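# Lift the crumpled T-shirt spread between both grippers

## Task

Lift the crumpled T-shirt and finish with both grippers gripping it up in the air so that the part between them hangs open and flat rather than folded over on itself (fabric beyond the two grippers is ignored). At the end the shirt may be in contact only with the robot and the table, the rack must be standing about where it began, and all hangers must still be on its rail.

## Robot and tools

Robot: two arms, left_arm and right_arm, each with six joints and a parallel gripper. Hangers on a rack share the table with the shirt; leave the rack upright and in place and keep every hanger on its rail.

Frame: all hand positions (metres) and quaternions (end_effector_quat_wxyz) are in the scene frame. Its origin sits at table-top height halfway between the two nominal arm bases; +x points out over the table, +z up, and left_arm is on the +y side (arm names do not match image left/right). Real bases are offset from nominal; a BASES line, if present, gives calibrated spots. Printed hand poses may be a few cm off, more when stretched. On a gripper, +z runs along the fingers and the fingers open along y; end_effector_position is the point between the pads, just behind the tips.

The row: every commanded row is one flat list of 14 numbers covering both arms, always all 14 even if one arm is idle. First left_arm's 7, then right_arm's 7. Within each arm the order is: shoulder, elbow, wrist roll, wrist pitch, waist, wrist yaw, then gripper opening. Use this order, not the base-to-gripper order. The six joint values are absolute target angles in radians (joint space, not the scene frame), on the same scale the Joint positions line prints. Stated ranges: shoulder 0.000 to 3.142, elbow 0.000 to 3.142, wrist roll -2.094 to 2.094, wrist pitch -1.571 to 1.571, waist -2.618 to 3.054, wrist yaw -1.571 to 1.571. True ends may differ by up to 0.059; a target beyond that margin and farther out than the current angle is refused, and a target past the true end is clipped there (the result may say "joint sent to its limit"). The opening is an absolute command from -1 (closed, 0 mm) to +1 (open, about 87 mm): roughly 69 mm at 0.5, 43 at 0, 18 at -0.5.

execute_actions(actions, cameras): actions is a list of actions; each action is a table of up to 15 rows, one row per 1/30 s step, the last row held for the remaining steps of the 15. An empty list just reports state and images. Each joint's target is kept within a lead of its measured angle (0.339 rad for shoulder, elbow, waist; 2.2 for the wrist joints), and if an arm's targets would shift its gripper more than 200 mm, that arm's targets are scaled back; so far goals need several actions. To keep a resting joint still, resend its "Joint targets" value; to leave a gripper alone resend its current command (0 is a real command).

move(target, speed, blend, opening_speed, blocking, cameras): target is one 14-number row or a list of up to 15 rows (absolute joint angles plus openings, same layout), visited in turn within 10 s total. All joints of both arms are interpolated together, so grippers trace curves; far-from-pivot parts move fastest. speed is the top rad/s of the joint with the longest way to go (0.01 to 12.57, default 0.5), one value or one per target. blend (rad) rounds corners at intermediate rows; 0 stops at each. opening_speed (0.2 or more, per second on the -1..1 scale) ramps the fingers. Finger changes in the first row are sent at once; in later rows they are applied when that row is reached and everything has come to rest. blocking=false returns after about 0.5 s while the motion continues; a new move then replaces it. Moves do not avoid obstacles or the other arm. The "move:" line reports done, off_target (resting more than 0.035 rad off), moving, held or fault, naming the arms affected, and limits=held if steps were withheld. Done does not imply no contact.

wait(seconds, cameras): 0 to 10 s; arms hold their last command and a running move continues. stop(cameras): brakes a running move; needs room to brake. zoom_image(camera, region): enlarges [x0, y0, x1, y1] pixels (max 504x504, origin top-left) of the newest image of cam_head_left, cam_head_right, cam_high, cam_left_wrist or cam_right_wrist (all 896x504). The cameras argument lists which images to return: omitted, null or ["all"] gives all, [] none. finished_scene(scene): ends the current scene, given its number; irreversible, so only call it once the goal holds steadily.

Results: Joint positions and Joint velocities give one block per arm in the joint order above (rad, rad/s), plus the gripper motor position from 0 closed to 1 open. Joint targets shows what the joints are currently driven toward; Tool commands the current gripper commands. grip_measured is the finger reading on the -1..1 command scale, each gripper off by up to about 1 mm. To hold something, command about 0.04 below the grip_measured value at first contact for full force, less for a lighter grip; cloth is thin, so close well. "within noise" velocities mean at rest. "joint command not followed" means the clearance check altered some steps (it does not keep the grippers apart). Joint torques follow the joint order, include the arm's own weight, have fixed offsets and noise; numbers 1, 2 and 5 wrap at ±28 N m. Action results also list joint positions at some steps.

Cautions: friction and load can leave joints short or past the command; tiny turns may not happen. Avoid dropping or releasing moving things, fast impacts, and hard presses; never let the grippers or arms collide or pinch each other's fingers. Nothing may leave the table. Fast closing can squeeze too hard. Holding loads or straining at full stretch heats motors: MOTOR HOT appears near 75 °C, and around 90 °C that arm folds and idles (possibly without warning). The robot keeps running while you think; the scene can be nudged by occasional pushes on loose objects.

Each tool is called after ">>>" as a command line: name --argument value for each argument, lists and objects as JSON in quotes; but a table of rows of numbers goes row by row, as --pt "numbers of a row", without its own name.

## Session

>>> execute_actions --actions '[]'

>>> zoom_image --camera "cam_head_left" --region '[260, 200, 560, 420]'

>>> zoom_image --camera "cam_high" --region '[380, 250, 680, 450]'

Scene clock: 0.00 s.
left_arm: end_effector_position=(+0.3388, +0.3387, +0.3605) grip_measured=+0.966 end_effector_quat_wxyz=(+0.707, -0.007, +0.707, +0.007) | right_arm: end_effector_position=(+0.4061, -0.3072, +0.3606) grip_measured=+1.000 end_effector_quat_wxyz=(+0.707, +0.002, +0.707, -0.002)
Joint names: [shoulder, elbow, wrist roll, wrist pitch, waist, wrist yaw]
Joint positions: left_arm=[1.047 1.047 0 0 0 0 0.983] | right_arm=[1.047 1.047 0 0 0 0 1]
Joint velocities: within noise
Joint torques (N m): no reading
Heat: left arm: 34 °C; right arm: 38 °C.
Joint targets: left_arm=[1.046 1.052 0.000 -0.008 0.000 0.000] | right_arm=[1.045 1.055 0.000 -0.001 0.000 0.000]
Tool commands: left_gripper/opening=+1.0 right_gripper/opening=+1.0

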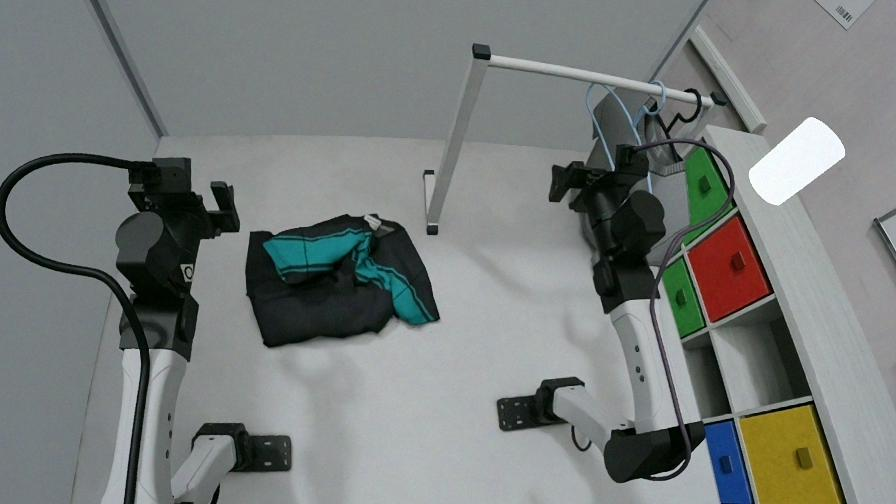

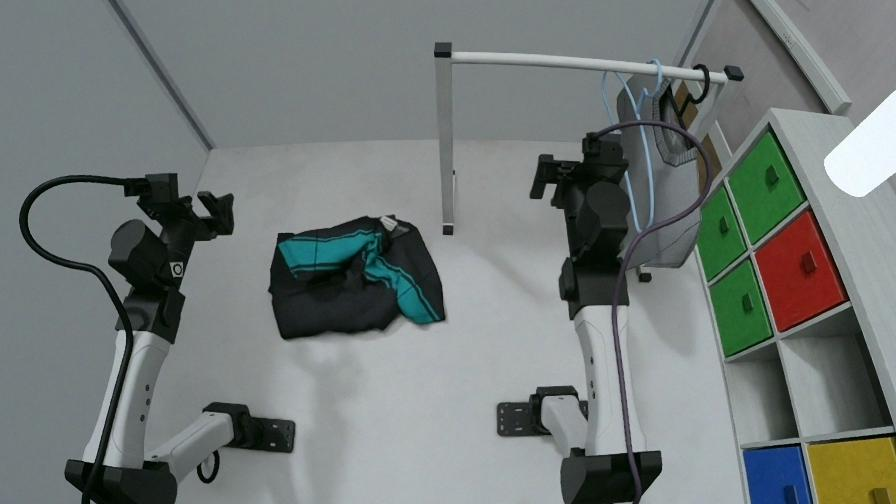

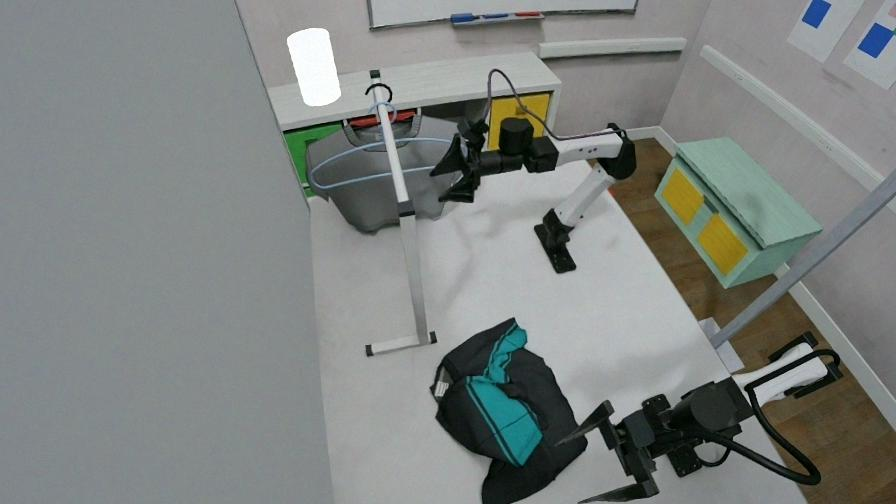

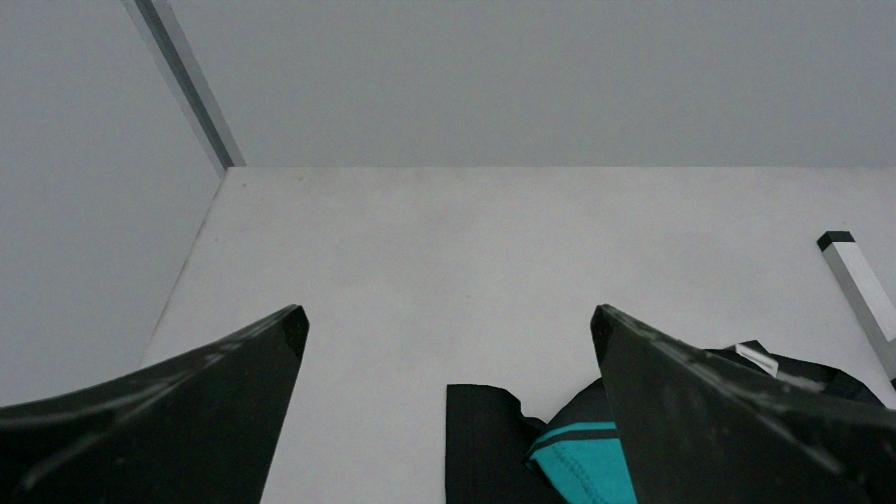

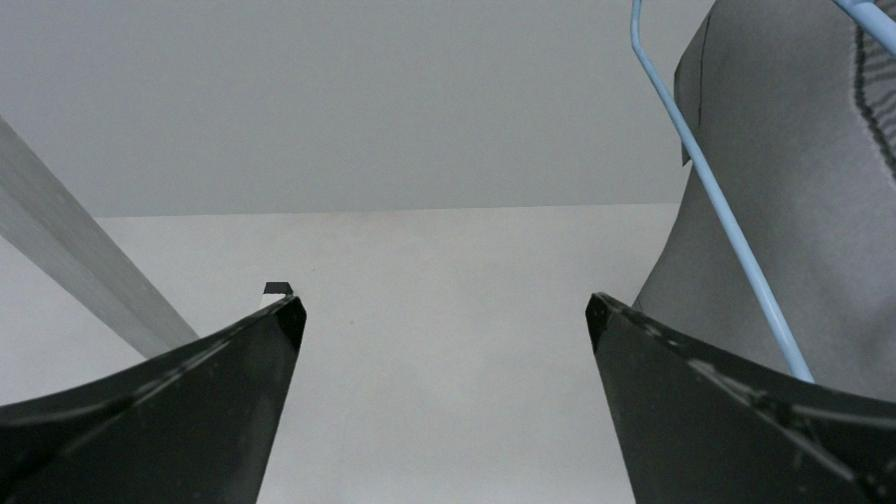

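Scaled by 1.680 from the camera's 896x504 image, which has a finer 1280x720 frame.

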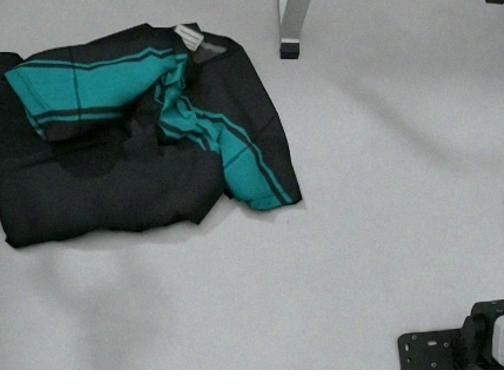

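Scaled by 1.680 from the camera's 896x504 image, which has a finer 1280x720 frame.

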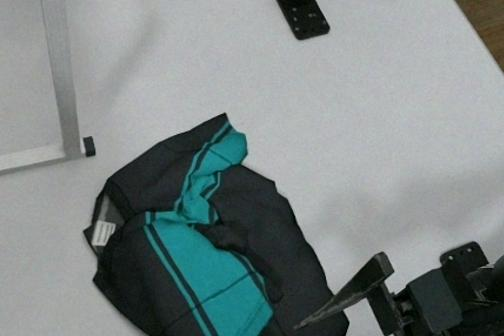

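>>> move --target '[1.541,1.674,0,-0.82,-0.612,0,1,1.1,1.6,0,-1.2,0.3,0,1]' --speed 0.8

Scene clock: 20.57 s.
left_arm: end_effector_position=(+0.2996, +0.1013, +0.2809) grip_measured=+0.966 end_effector_quat_wxyz=(+0.417, +0.262, +0.861, -0.127) | right_arm: end_effector_position=(+0.2650, -0.2336, +0.3234) grip_measured=+1.000 end_effector_quat_wxyz=(+0.418, -0.130, +0.897, +0.060)
Joint names: [shoulder, elbow, wrist roll, wrist pitch, waist, wrist yaw]
Joint positions: left_arm=[1.525 1.654 0 -0.798 -0.61 0 0.983] | right_arm=[1.095 1.582 0 -1.186 0.293 0 1]
Joint velocities: within noise
Joint torques (N m): left_arm=[-4.59 8.05 0.07 1.63 -0.08 -0.03] | right_arm=[-0.75 6.84 -0.08 1.55 0.27 0.01]
Heat: left arm: 36 °C; right arm: 37 °C.
Joint targets: left_arm=[1.541 1.674 0.000 -0.820 -0.612 0.000] | right_arm=[1.100 1.600 0.000 -1.200 0.300 0.000]
move: done

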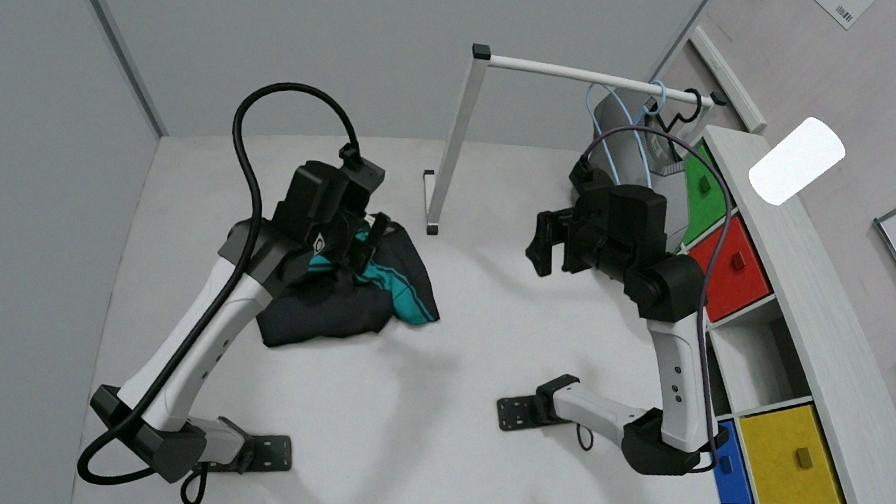

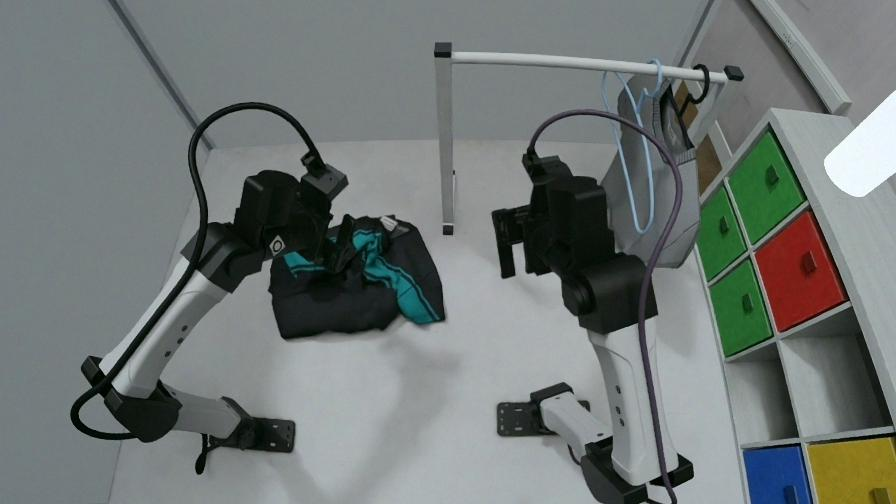

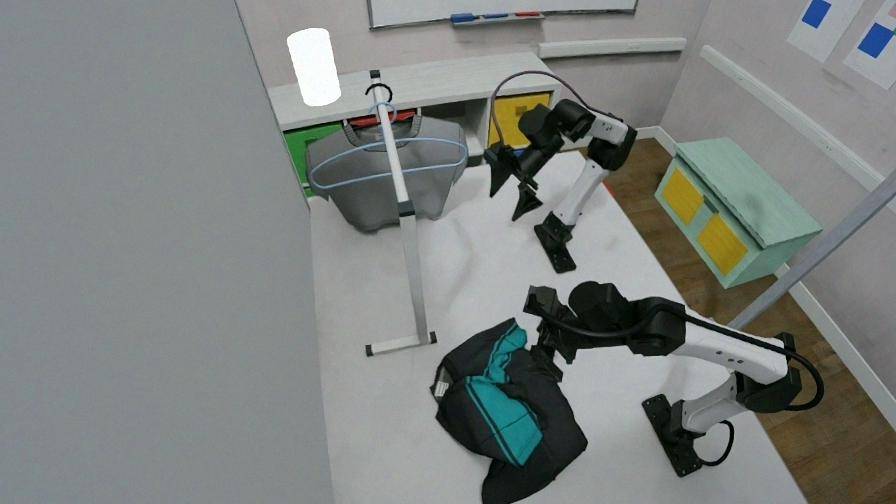

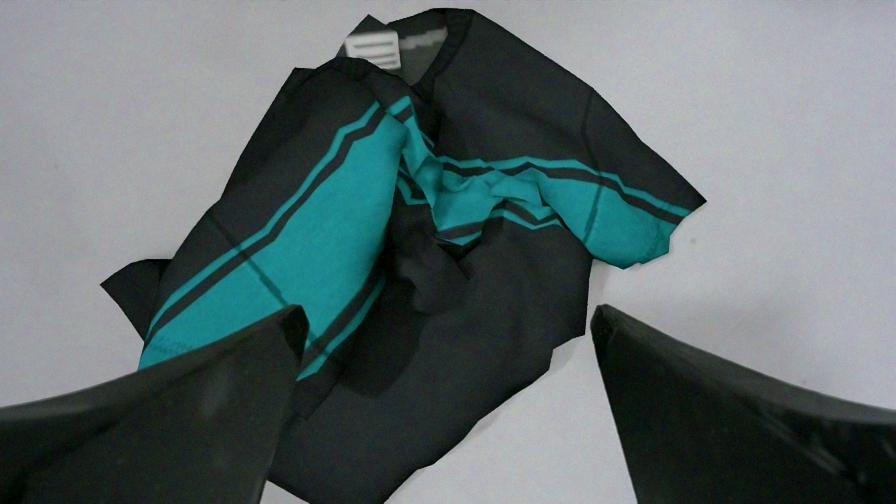

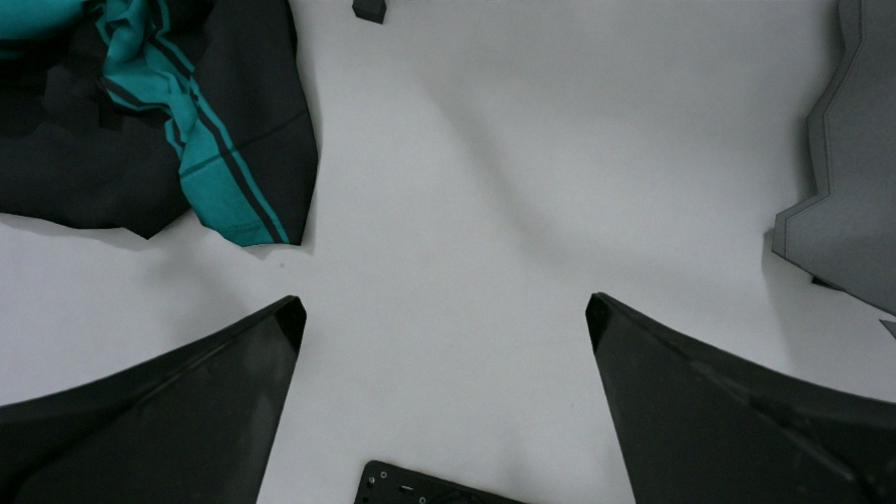

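>>> move --target '[2.058,1.818,-1.2,-1.16,0.061,0,1,1.702,1.367,0,-1.065,0.767,0,1]' --speed 0.8

Scene clock: 85.63 s.
left_arm: end_effector_position=(+0.3811, +0.3283, +0.1014) grip_measured=+0.966 end_effector_quat_wxyz=(+0.080, -0.593, +0.800, -0.049) | right_arm: end_effector_position=(+0.2454, -0.0955, +0.0996) grip_measured=+1.000 end_effector_quat_wxyz=(+0.076, -0.368, +0.926, +0.030)
Joint names: [shoulder, elbow, wrist roll, wrist pitch, waist, wrist yaw]
Joint positions: left_arm=[2.039 1.8 -1.19 -1.144 0.065 0 0.983] | right_arm=[1.7 1.369 0 -1.076 0.763 0 1]
Joint velocities: within noise
Joint torques (N m): left_arm=[-7.77 7.35 -0.05 0.52 -0.23 -0.11] | right_arm=[-6.6 5.71 -0.06 0.76 0.08 0.02]
Heat: left arm: 42 °C; right arm: 36 °C.
Joint targets: left_arm=[2.058 1.818 -1.200 -1.160 0.061 0.000] | right_arm=[1.702 1.367 0.000 -1.065 0.767 0.000]
move: done

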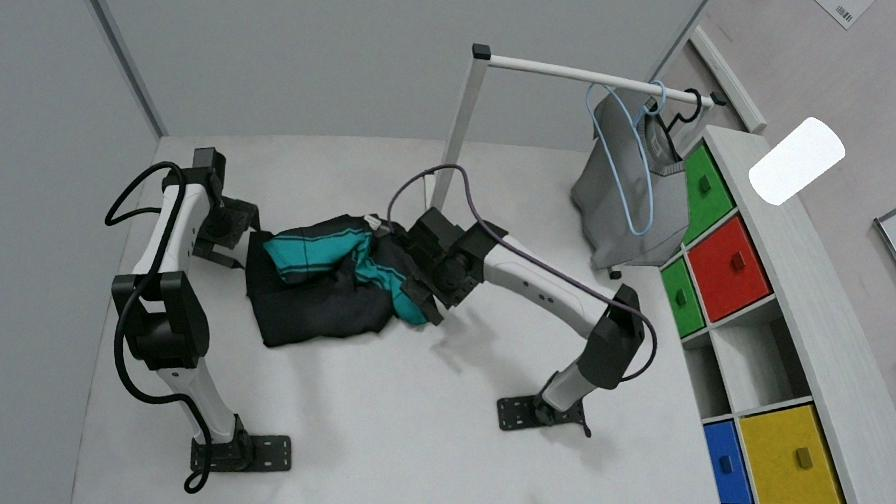

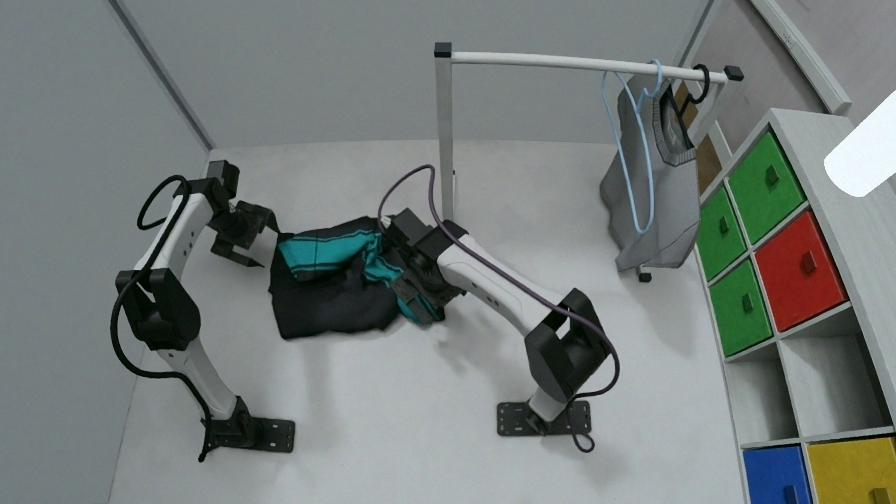

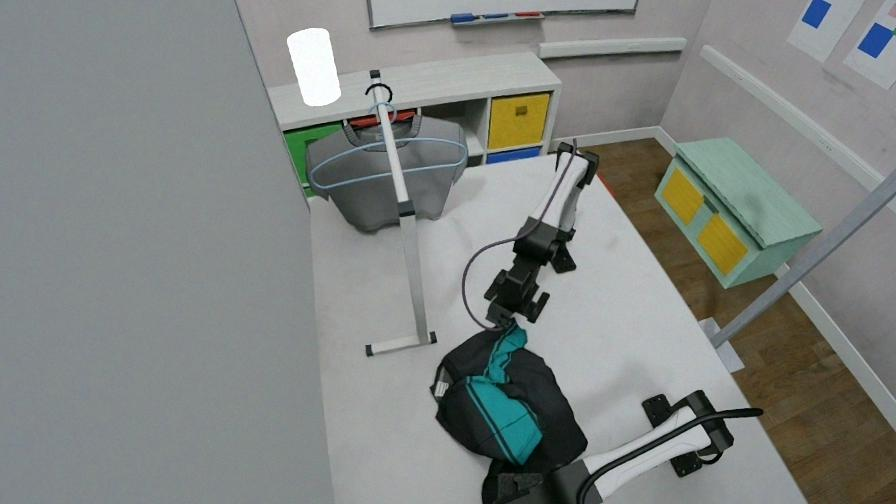

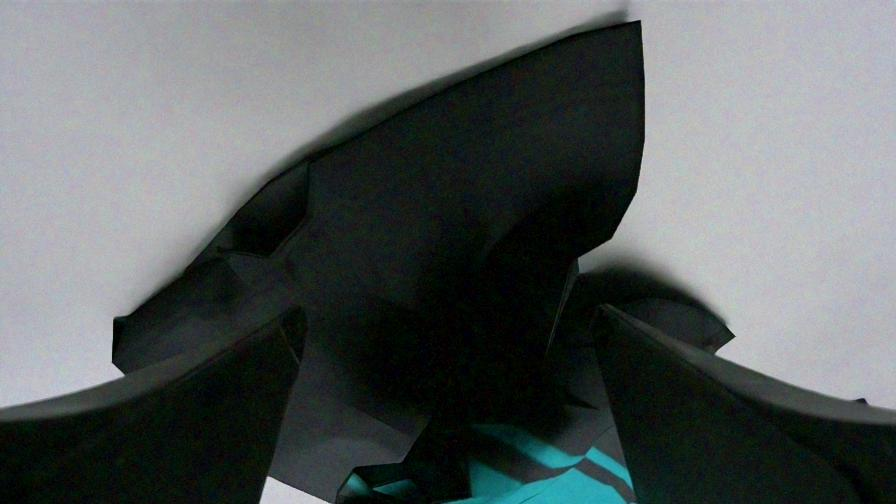

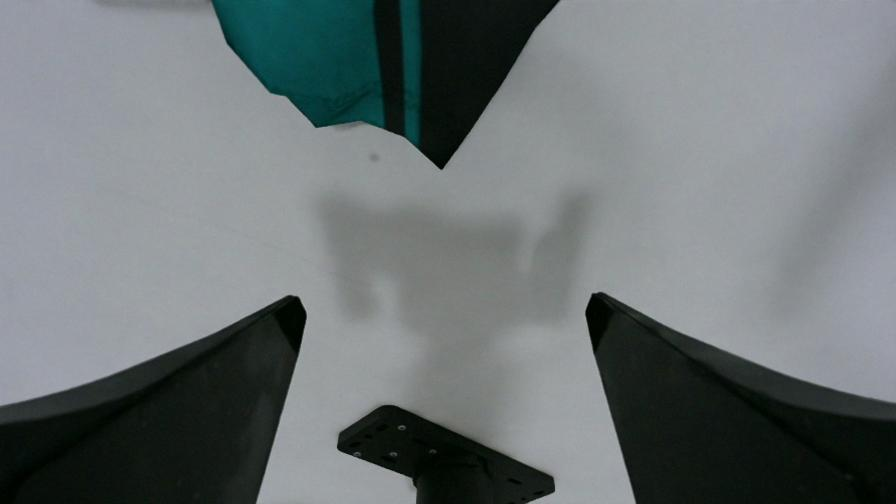

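>>> zoom_image --camera "cam_left_wrist" --region '[250, 100, 754, 504]'

>>> zoom_image --camera "cam_head_left" --region '[220, 190, 420, 360]'

>>> zoom_image --camera "cam_head_right" --region '[240, 190, 440, 360]'

Scaled by 1.000.

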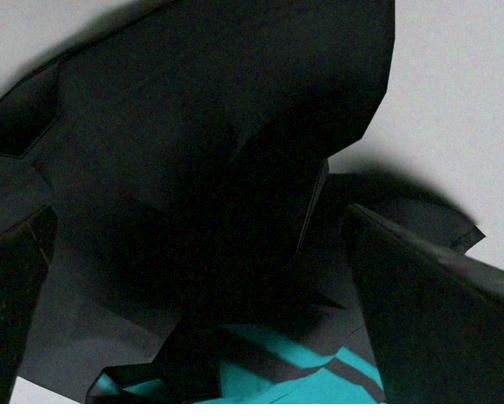

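Scaled by 2.520 from the camera's 896x504 image, which has a finer 1280x720 frame.

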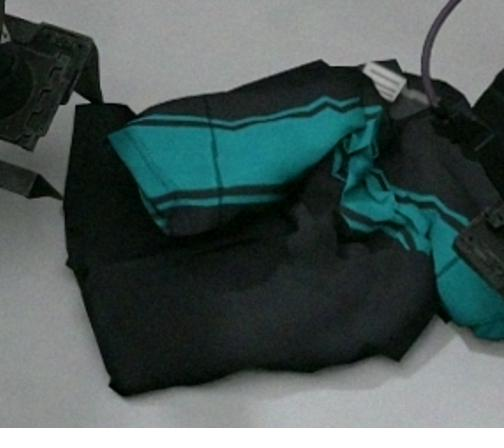

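Scaled by 2.520 from the camera's 896x504 image, which has a finer 1280x720 frame.

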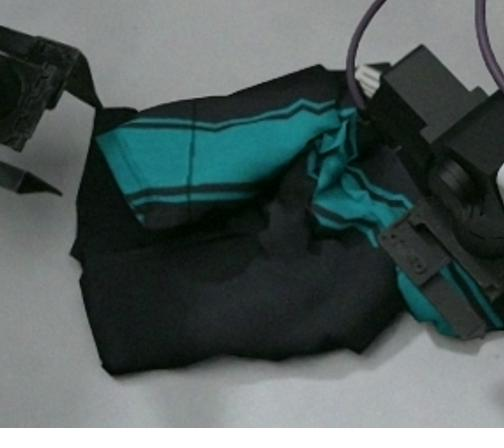

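>>> move --target '[2.467,2.306,0.8,-1.188,-0.319,0,0.5,1.82,1.115,0,-0.696,0.767,0,1]' --speed 0.6 --cameras '["cam_left_wrist","cam_right_wrist","cam_head_left"]'

Scene clock: 168.90 s.
left_arm: end_effector_position=(+0.4491, +0.2110, +0.0585) grip_measured=+0.500 end_effector_quat_wxyz=(+0.122, +0.513, +0.849, +0.031) | right_arm: end_effector_position=(+0.2497, -0.0913, +0.0105) grip_measured=+1.000 end_effector_quat_wxyz=(+0.078, -0.368, +0.926, +0.031)
Joint names: [shoulder, elbow, wrist roll, wrist pitch, waist, wrist yaw]
Joint positions: left_arm=[2.437 2.288 0.79 -1.17 -0.317 0 0.75] | right_arm=[1.806 1.129 0 -0.725 0.763 -0.001 1]
Joint velocities: within noise
Joint torques (N m): left_arm=[-9.42 7.45 0.18 0.59 -0.02 0.02] | right_arm=[-6.05 4.44 -0.02 0.99 0.01 0.03]
Heat: left arm: 42 °C; right arm: 39 °C.
Joint targets: left_arm=[2.467 2.306 0.800 -1.188 -0.319 0.000] | right_arm=[1.820 1.115 0.000 -0.696 0.767 0.000]
move: done
Images, in order (width x height): cam_head_left 896x504, cam_left_wrist 896x504, cam_right_wrist 896x504.

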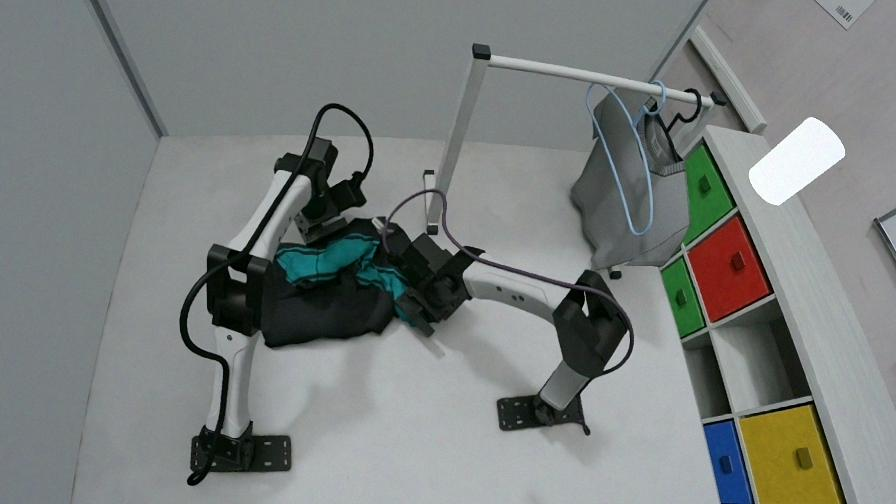

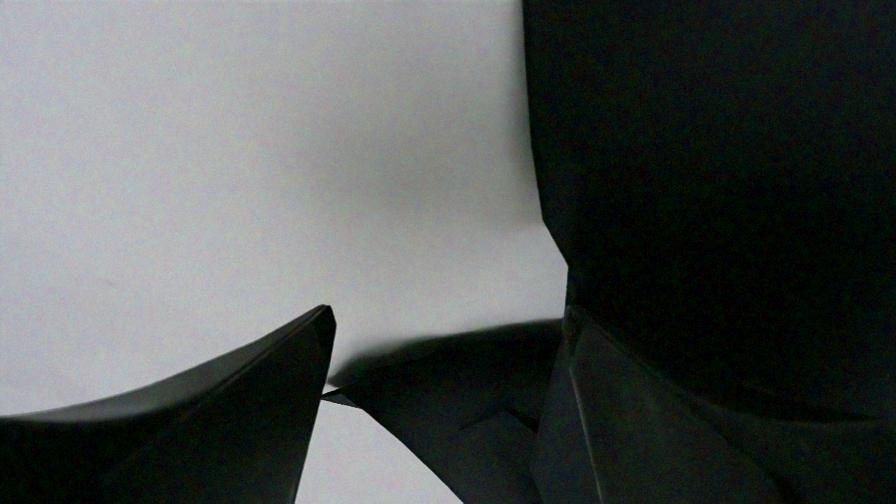

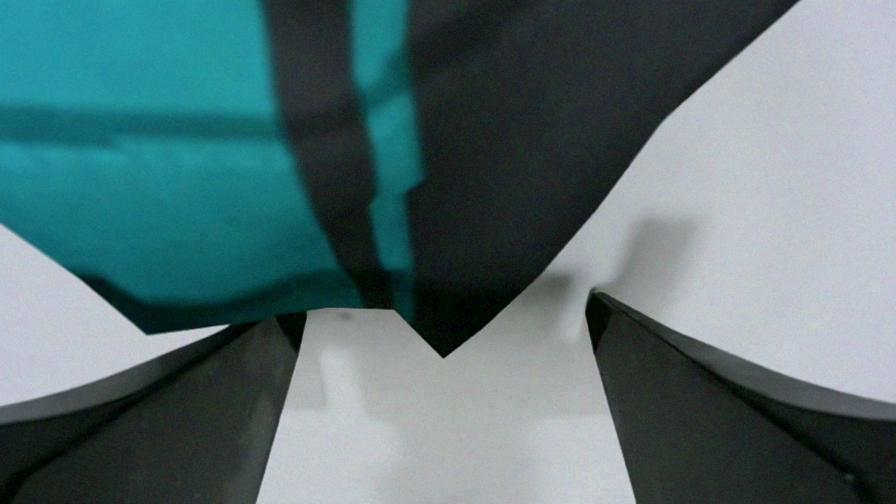

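>>> move --target '[2.41,2.147,0.8,-1.137,-0.376,0,0.5,1.82,1.115,0,-0.696,0.767,0,-1]' --speed 0.3 --opening_speed 1.2 --cameras '["cam_left_wrist","cam_right_wrist"]'

Scene clock: 217.17 s.
left_arm: end_effector_position=(+0.4175, +0.1935, +0.0239) grip_measured=+0.500 end_effector_quat_wxyz=(+0.070, +0.540, +0.838, +0.016) | right_arm: end_effector_position=(+0.2516, -0.0877, +0.0104) grip_measured=-0.918 end_effector_quat_wxyz=(+0.084, -0.368, +0.925, +0.037)
Joint names: [shoulder, elbow, wrist roll, wrist pitch, waist, wrist yaw]
Joint positions: left_arm=[2.437 2.159 0.793 -1.148 -0.372 0 0.75] | right_arm=[1.806 1.128 0 -0.709 0.763 -0.007 0.041]
Joint velocities: within noise
Joint torques (N m): left_arm=[-13.64 4.94 0.14 0.72 -0.27 0.03] | right_arm=[-6.06 4.48 -0.1 0.86 0.08 0.07]
Heat: left arm: 48 °C; right arm: 39 °C.
Joint targets: left_arm=[2.410 2.147 0.800 -1.137 -0.376 0.000] | right_arm=[1.820 1.115 0.000 -0.696 0.767 0.000]
move: done
Images, in order (width x height): cam_left_wrist 896x504, cam_right_wrist 896x504.

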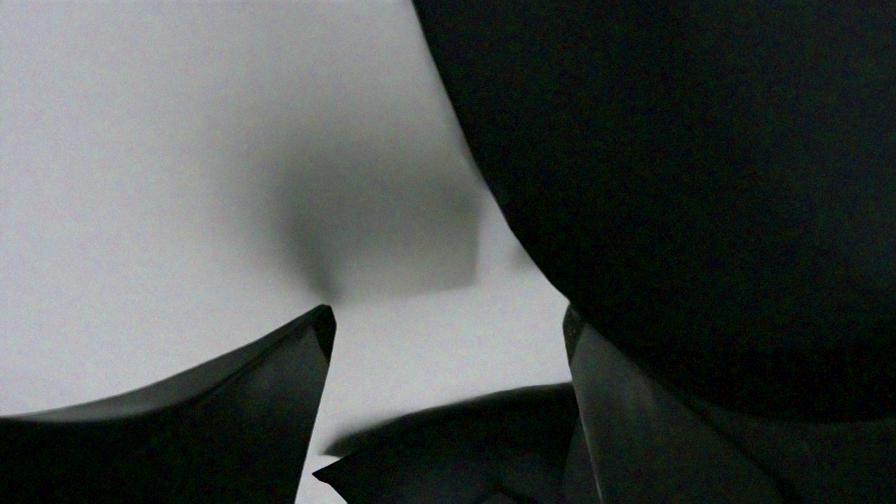

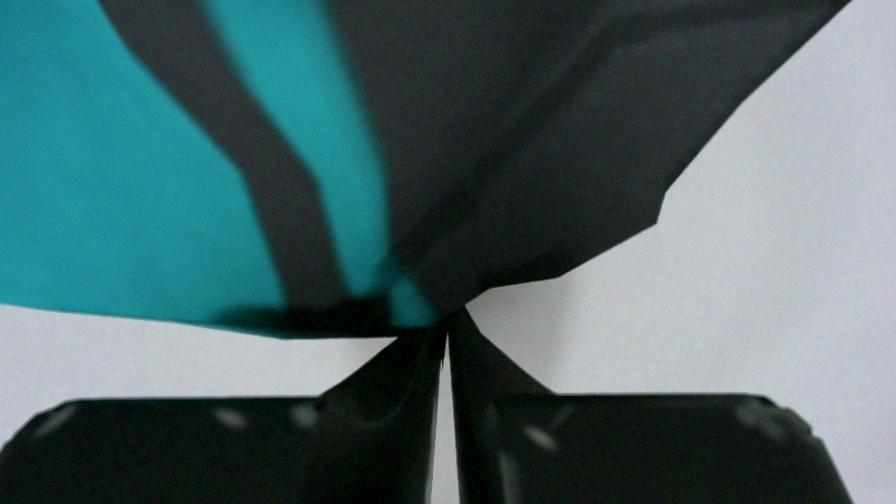

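>>> move --pt "2.411 2.229 0.8 -1.218 -0.376 0 0.5 1.82 1.115 0 -0.696 0.767 0 -1" --pt "2.2425 1.919 0.8 -1.076 -0.433 0 0.5 1.82 1.115 0 -0.696 0.767 0 -1" --pt "2.258 1.853 0.8 -1.0 -0.433 0 0.5 1.82 1.115 0 -0.696 0.767 0 -1" --speed 0.4 --cameras '["cam_left_wrist"]'

Scene clock: 236.70 s.
left_arm: end_effector_position=(+0.3773, +0.1821, +0.0221) grip_measured=+0.500 end_effector_quat_wxyz=(+0.068, +0.563, +0.823, +0.013) | right_arm: end_effector_position=(+0.2516, -0.0877, +0.0104) grip_measured=-0.918 end_effector_quat_wxyz=(+0.084, -0.368, +0.925, +0.037)
Joint names: [shoulder, elbow, wrist roll, wrist pitch, waist, wrist yaw]
Joint positions: left_arm=[2.276 1.872 0.793 -1.028 -0.427 0 0.75] | right_arm=[1.806 1.128 0 -0.709 0.763 -0.007 0.041]
Joint velocities: within noise
Joint torques (N m): left_arm=[-12.03 4.31 0.14 0.89 -0.47 0.03] | right_arm=[-6.13 4.55 -0.03 0.86 0.12 0.07]
Heat: left arm: 57 °C; right arm: 39 °C.
Joint targets: left_arm=[2.258 1.853 0.800 -1.000 -0.433 0.000] | right_arm=[1.820 1.115 0.000 -0.696 0.767 0.000]
move: done
Images, in order (width x height): cam_left_wrist 896x504.

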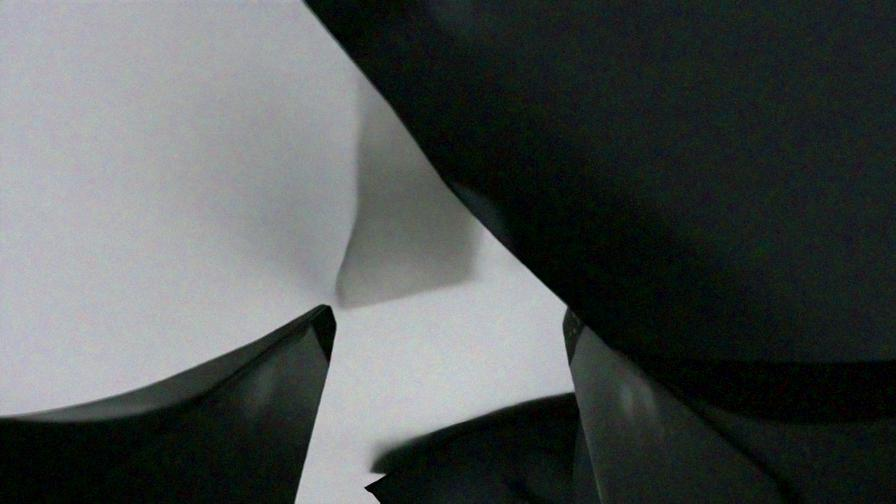

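>>> move --target '[2.08,2.05,0.8,-1.37,-0.433,0,0.5,1.82,1.115,0,-0.696,0.767,0,-1]' --speed 0.5 --cameras '["cam_left_wrist","cam_head_left","cam_head_right","cam_high"]'

>>> zoom_image --camera "cam_head_left" --region '[240, 180, 460, 360]'

>>> zoom_image --camera "cam_high" --region '[400, 280, 620, 504]'

Scene clock: 249.80 s.
left_arm: end_effector_position=(+0.3460, +0.1956, +0.1333) grip_measured=+0.500 end_effector_quat_wxyz=(+0.074, +0.563, +0.823, +0.015) | right_arm: end_effector_position=(+0.2516, -0.0877, +0.0104) grip_measured=-0.918 end_effector_quat_wxyz=(+0.084, -0.368, +0.925, +0.037)
Joint names: [shoulder, elbow, wrist roll, wrist pitch, waist, wrist yaw]
Joint positions: left_arm=[2.104 2.038 0.793 -1.353 -0.427 0 0.75] | right_arm=[1.806 1.128 0 -0.709 0.763 -0.007 0.041]
Joint velocities: within noise
Joint torques (N m): left_arm=[-11.41 6.79 0.14 0.47 -0.47 0.03] | right_arm=[-5.94 4.52 -0.07 0.83 0.02 0.07]
Heat: left arm: 56 °C; right arm: 39 °C.
Joint targets: left_arm=[2.080 2.050 0.800 -1.370 -0.433 0.000] | right_arm=[1.820 1.115 0.000 -0.696 0.767 0.000]
move: done
Images, in order (width x height): cam_head_left 896x504, cam_head_right 896x504, cam_high 896x504, cam_left_wrist 896x504.

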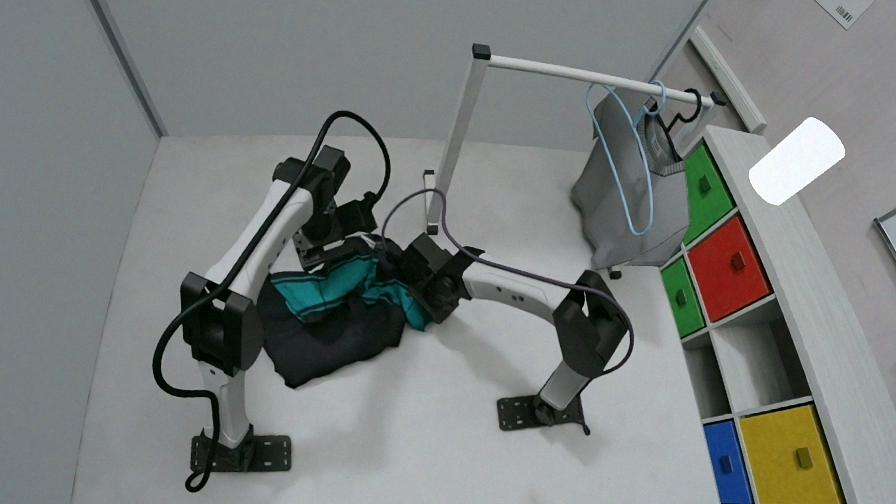

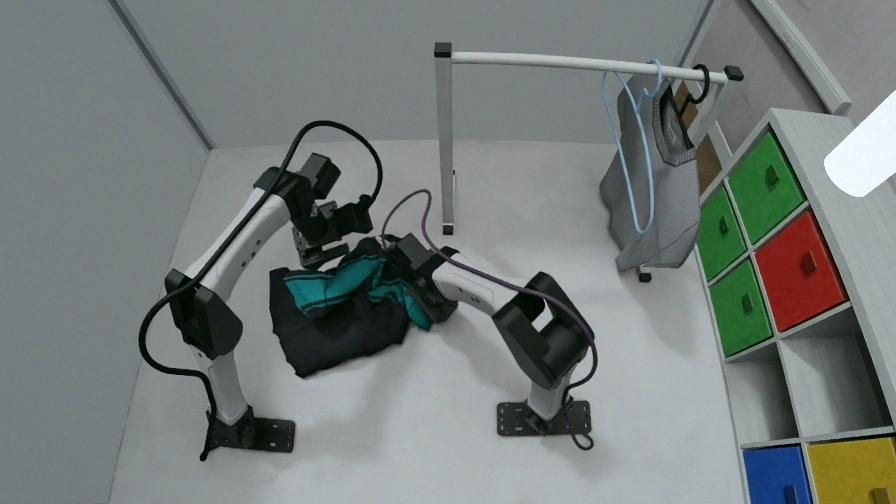

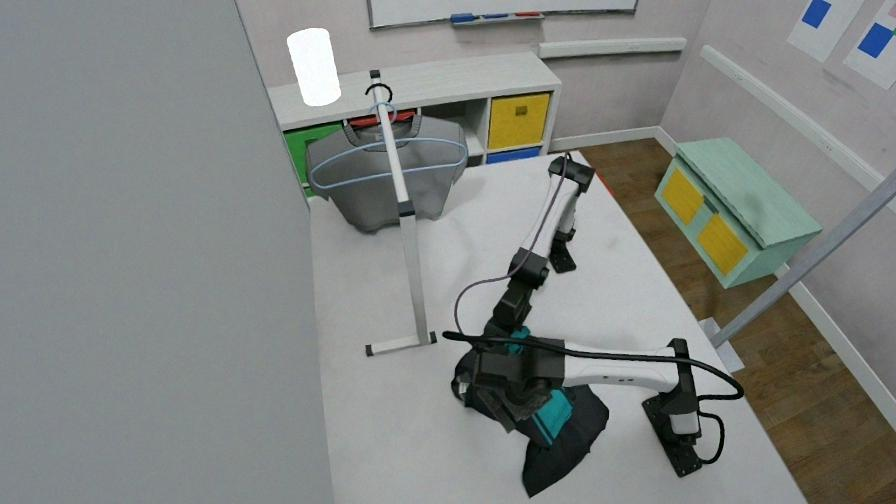

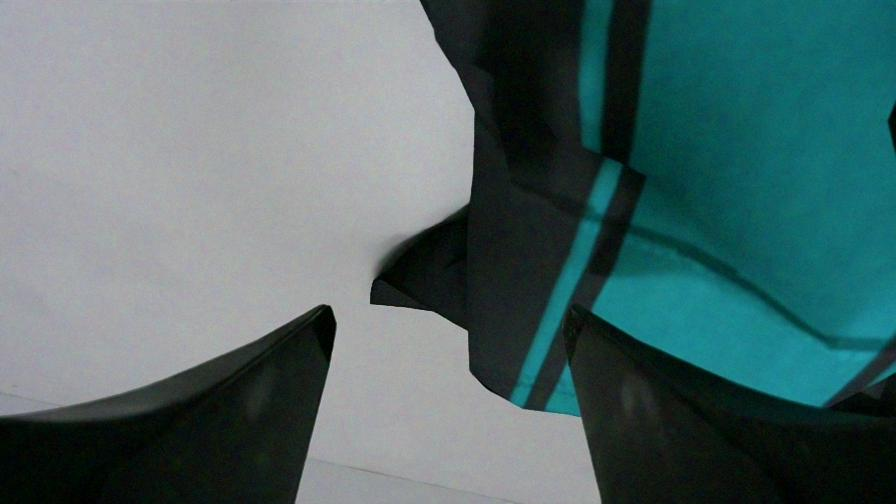

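Scaled by 2.291 from the camera's 896x504 image, which has a finer 1280x720 frame.

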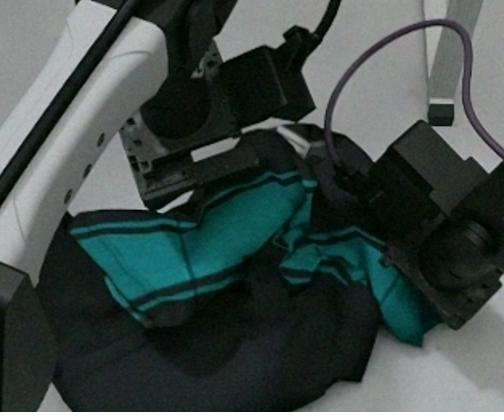

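Scaled by 2.250 from the camera's 896x504 image, which has a finer 1280x720 frame.

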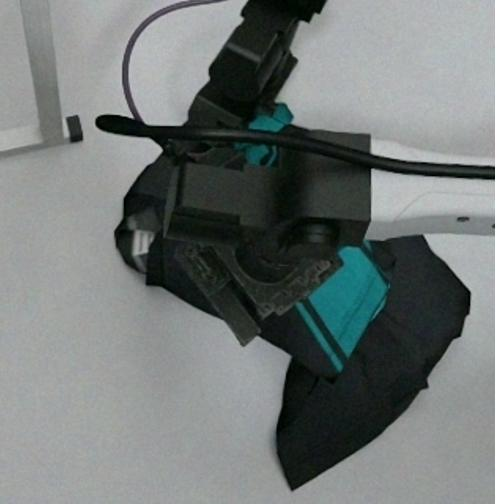

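>>> move --pt "1.95 2.05 0.8 -1.3 -0.42 0 0.5 1.82 1.115 0 -0.696 0.767 0 -1" --pt "1.729 1.642 1.8 -1.313 -0.334 0 1 1.82 1.115 0 -0.696 0.767 0 -1" --speed 0.6 --blend 0.1 --cameras '["cam_left_wrist","cam_head_left"]'

Scene clock: 266.77 s.
left_arm: end_effector_position=(+0.3172, +0.2545, +0.1612) grip_measured=+0.965 end_effector_quat_wxyz=(+0.057, +0.867, +0.491, +0.052) | right_arm: end_effector_position=(+0.2516, -0.0877, +0.0104) grip_measured=-0.918 end_effector_quat_wxyz=(+0.084, -0.368, +0.925, +0.037)
Joint names: [shoulder, elbow, wrist roll, wrist pitch, waist, wrist yaw]
Joint positions: left_arm=[1.758 1.651 1.791 -1.309 -0.34 0 0.983] | right_arm=[1.806 1.128 0 -0.709 0.763 -0.007 0.041]
Joint velocities: within noise
Joint torques (N m): left_arm=[-9.18 5.09 0.16 0.49 0.65 0.05] | right_arm=[-5.98 4.4 -0.05 0.86 -0.01 0.07]
Heat: left arm: 53 °C; right arm: 39 °C.
Joint targets: left_arm=[1.729 1.642 1.800 -1.313 -0.334 0.000] | right_arm=[1.820 1.115 0.000 -0.696 0.767 0.000]
move: done; blend cut to 0.065 rad at target 1
Images, in order (width x height): cam_head_left 896x504, cam_left_wrist 896x504.

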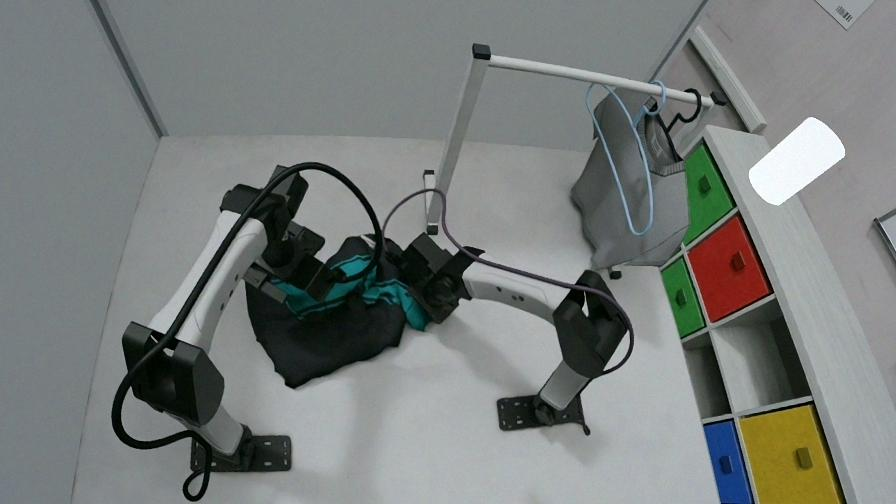

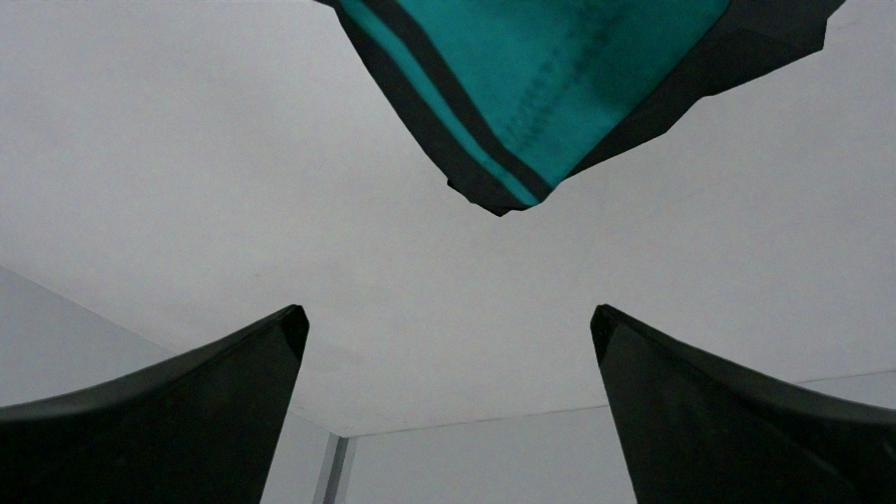

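>>> move --target '[1.656,1.369,1.8,-1.113,-0.3255,0,1,1.82,1.115,0,-0.696,0.767,0,-1]' --speed 0.5 --cameras '["cam_left_wrist","cam_head_right"]'

Scene clock: 284.90 s.
left_arm: end_effector_position=(+0.2970, +0.2641, +0.1124) grip_measured=+0.965 end_effector_quat_wxyz=(+0.050, +0.866, +0.495, +0.046) | right_arm: end_effector_position=(+0.2516, -0.0877, +0.0104) grip_measured=-0.918 end_effector_quat_wxyz=(+0.084, -0.368, +0.925, +0.037)
Joint names: [shoulder, elbow, wrist roll, wrist pitch, waist, wrist yaw]
Joint positions: left_arm=[1.686 1.377 1.791 -1.126 -0.332 0 0.983] | right_arm=[1.806 1.128 0 -0.709 0.763 -0.007 0.041]
Joint velocities: within noise
Joint torques (N m): left_arm=[-8.72 5.23 0.16 0.64 0.7 0.05] | right_arm=[-6.17 4.57 -0.05 0.83 0.06 0.08]
Heat: left arm: 52 °C; right arm: 39 °C.
Joint targets: left_arm=[1.656 1.369 1.800 -1.113 -0.326 0.000] | right_arm=[1.820 1.115 0.000 -0.696 0.767 0.000]
move: done
Images, in order (width x height): cam_head_right 896x504, cam_left_wrist 896x504.

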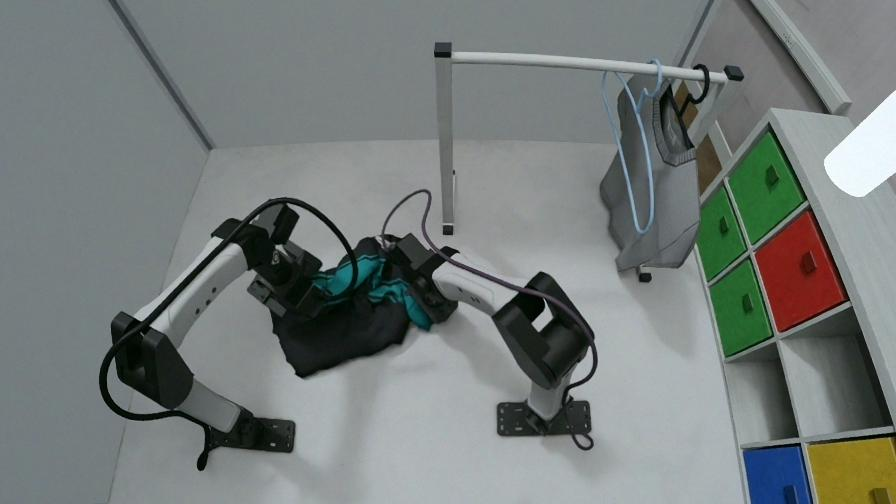

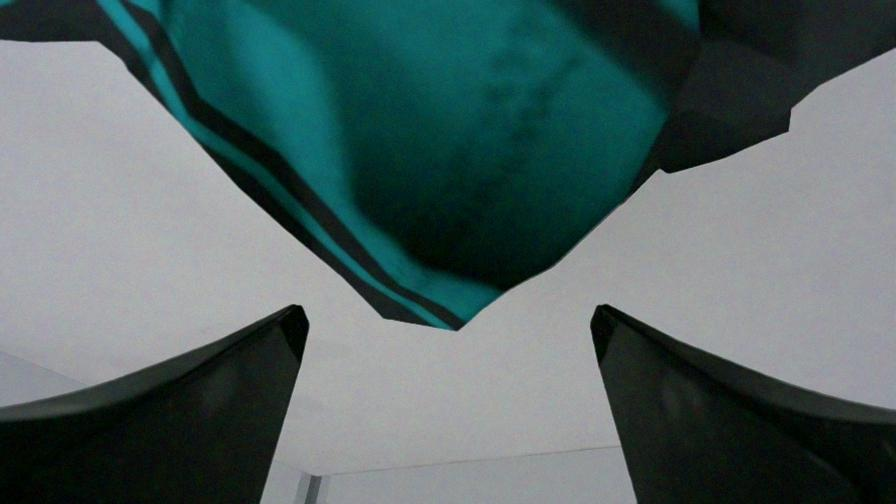

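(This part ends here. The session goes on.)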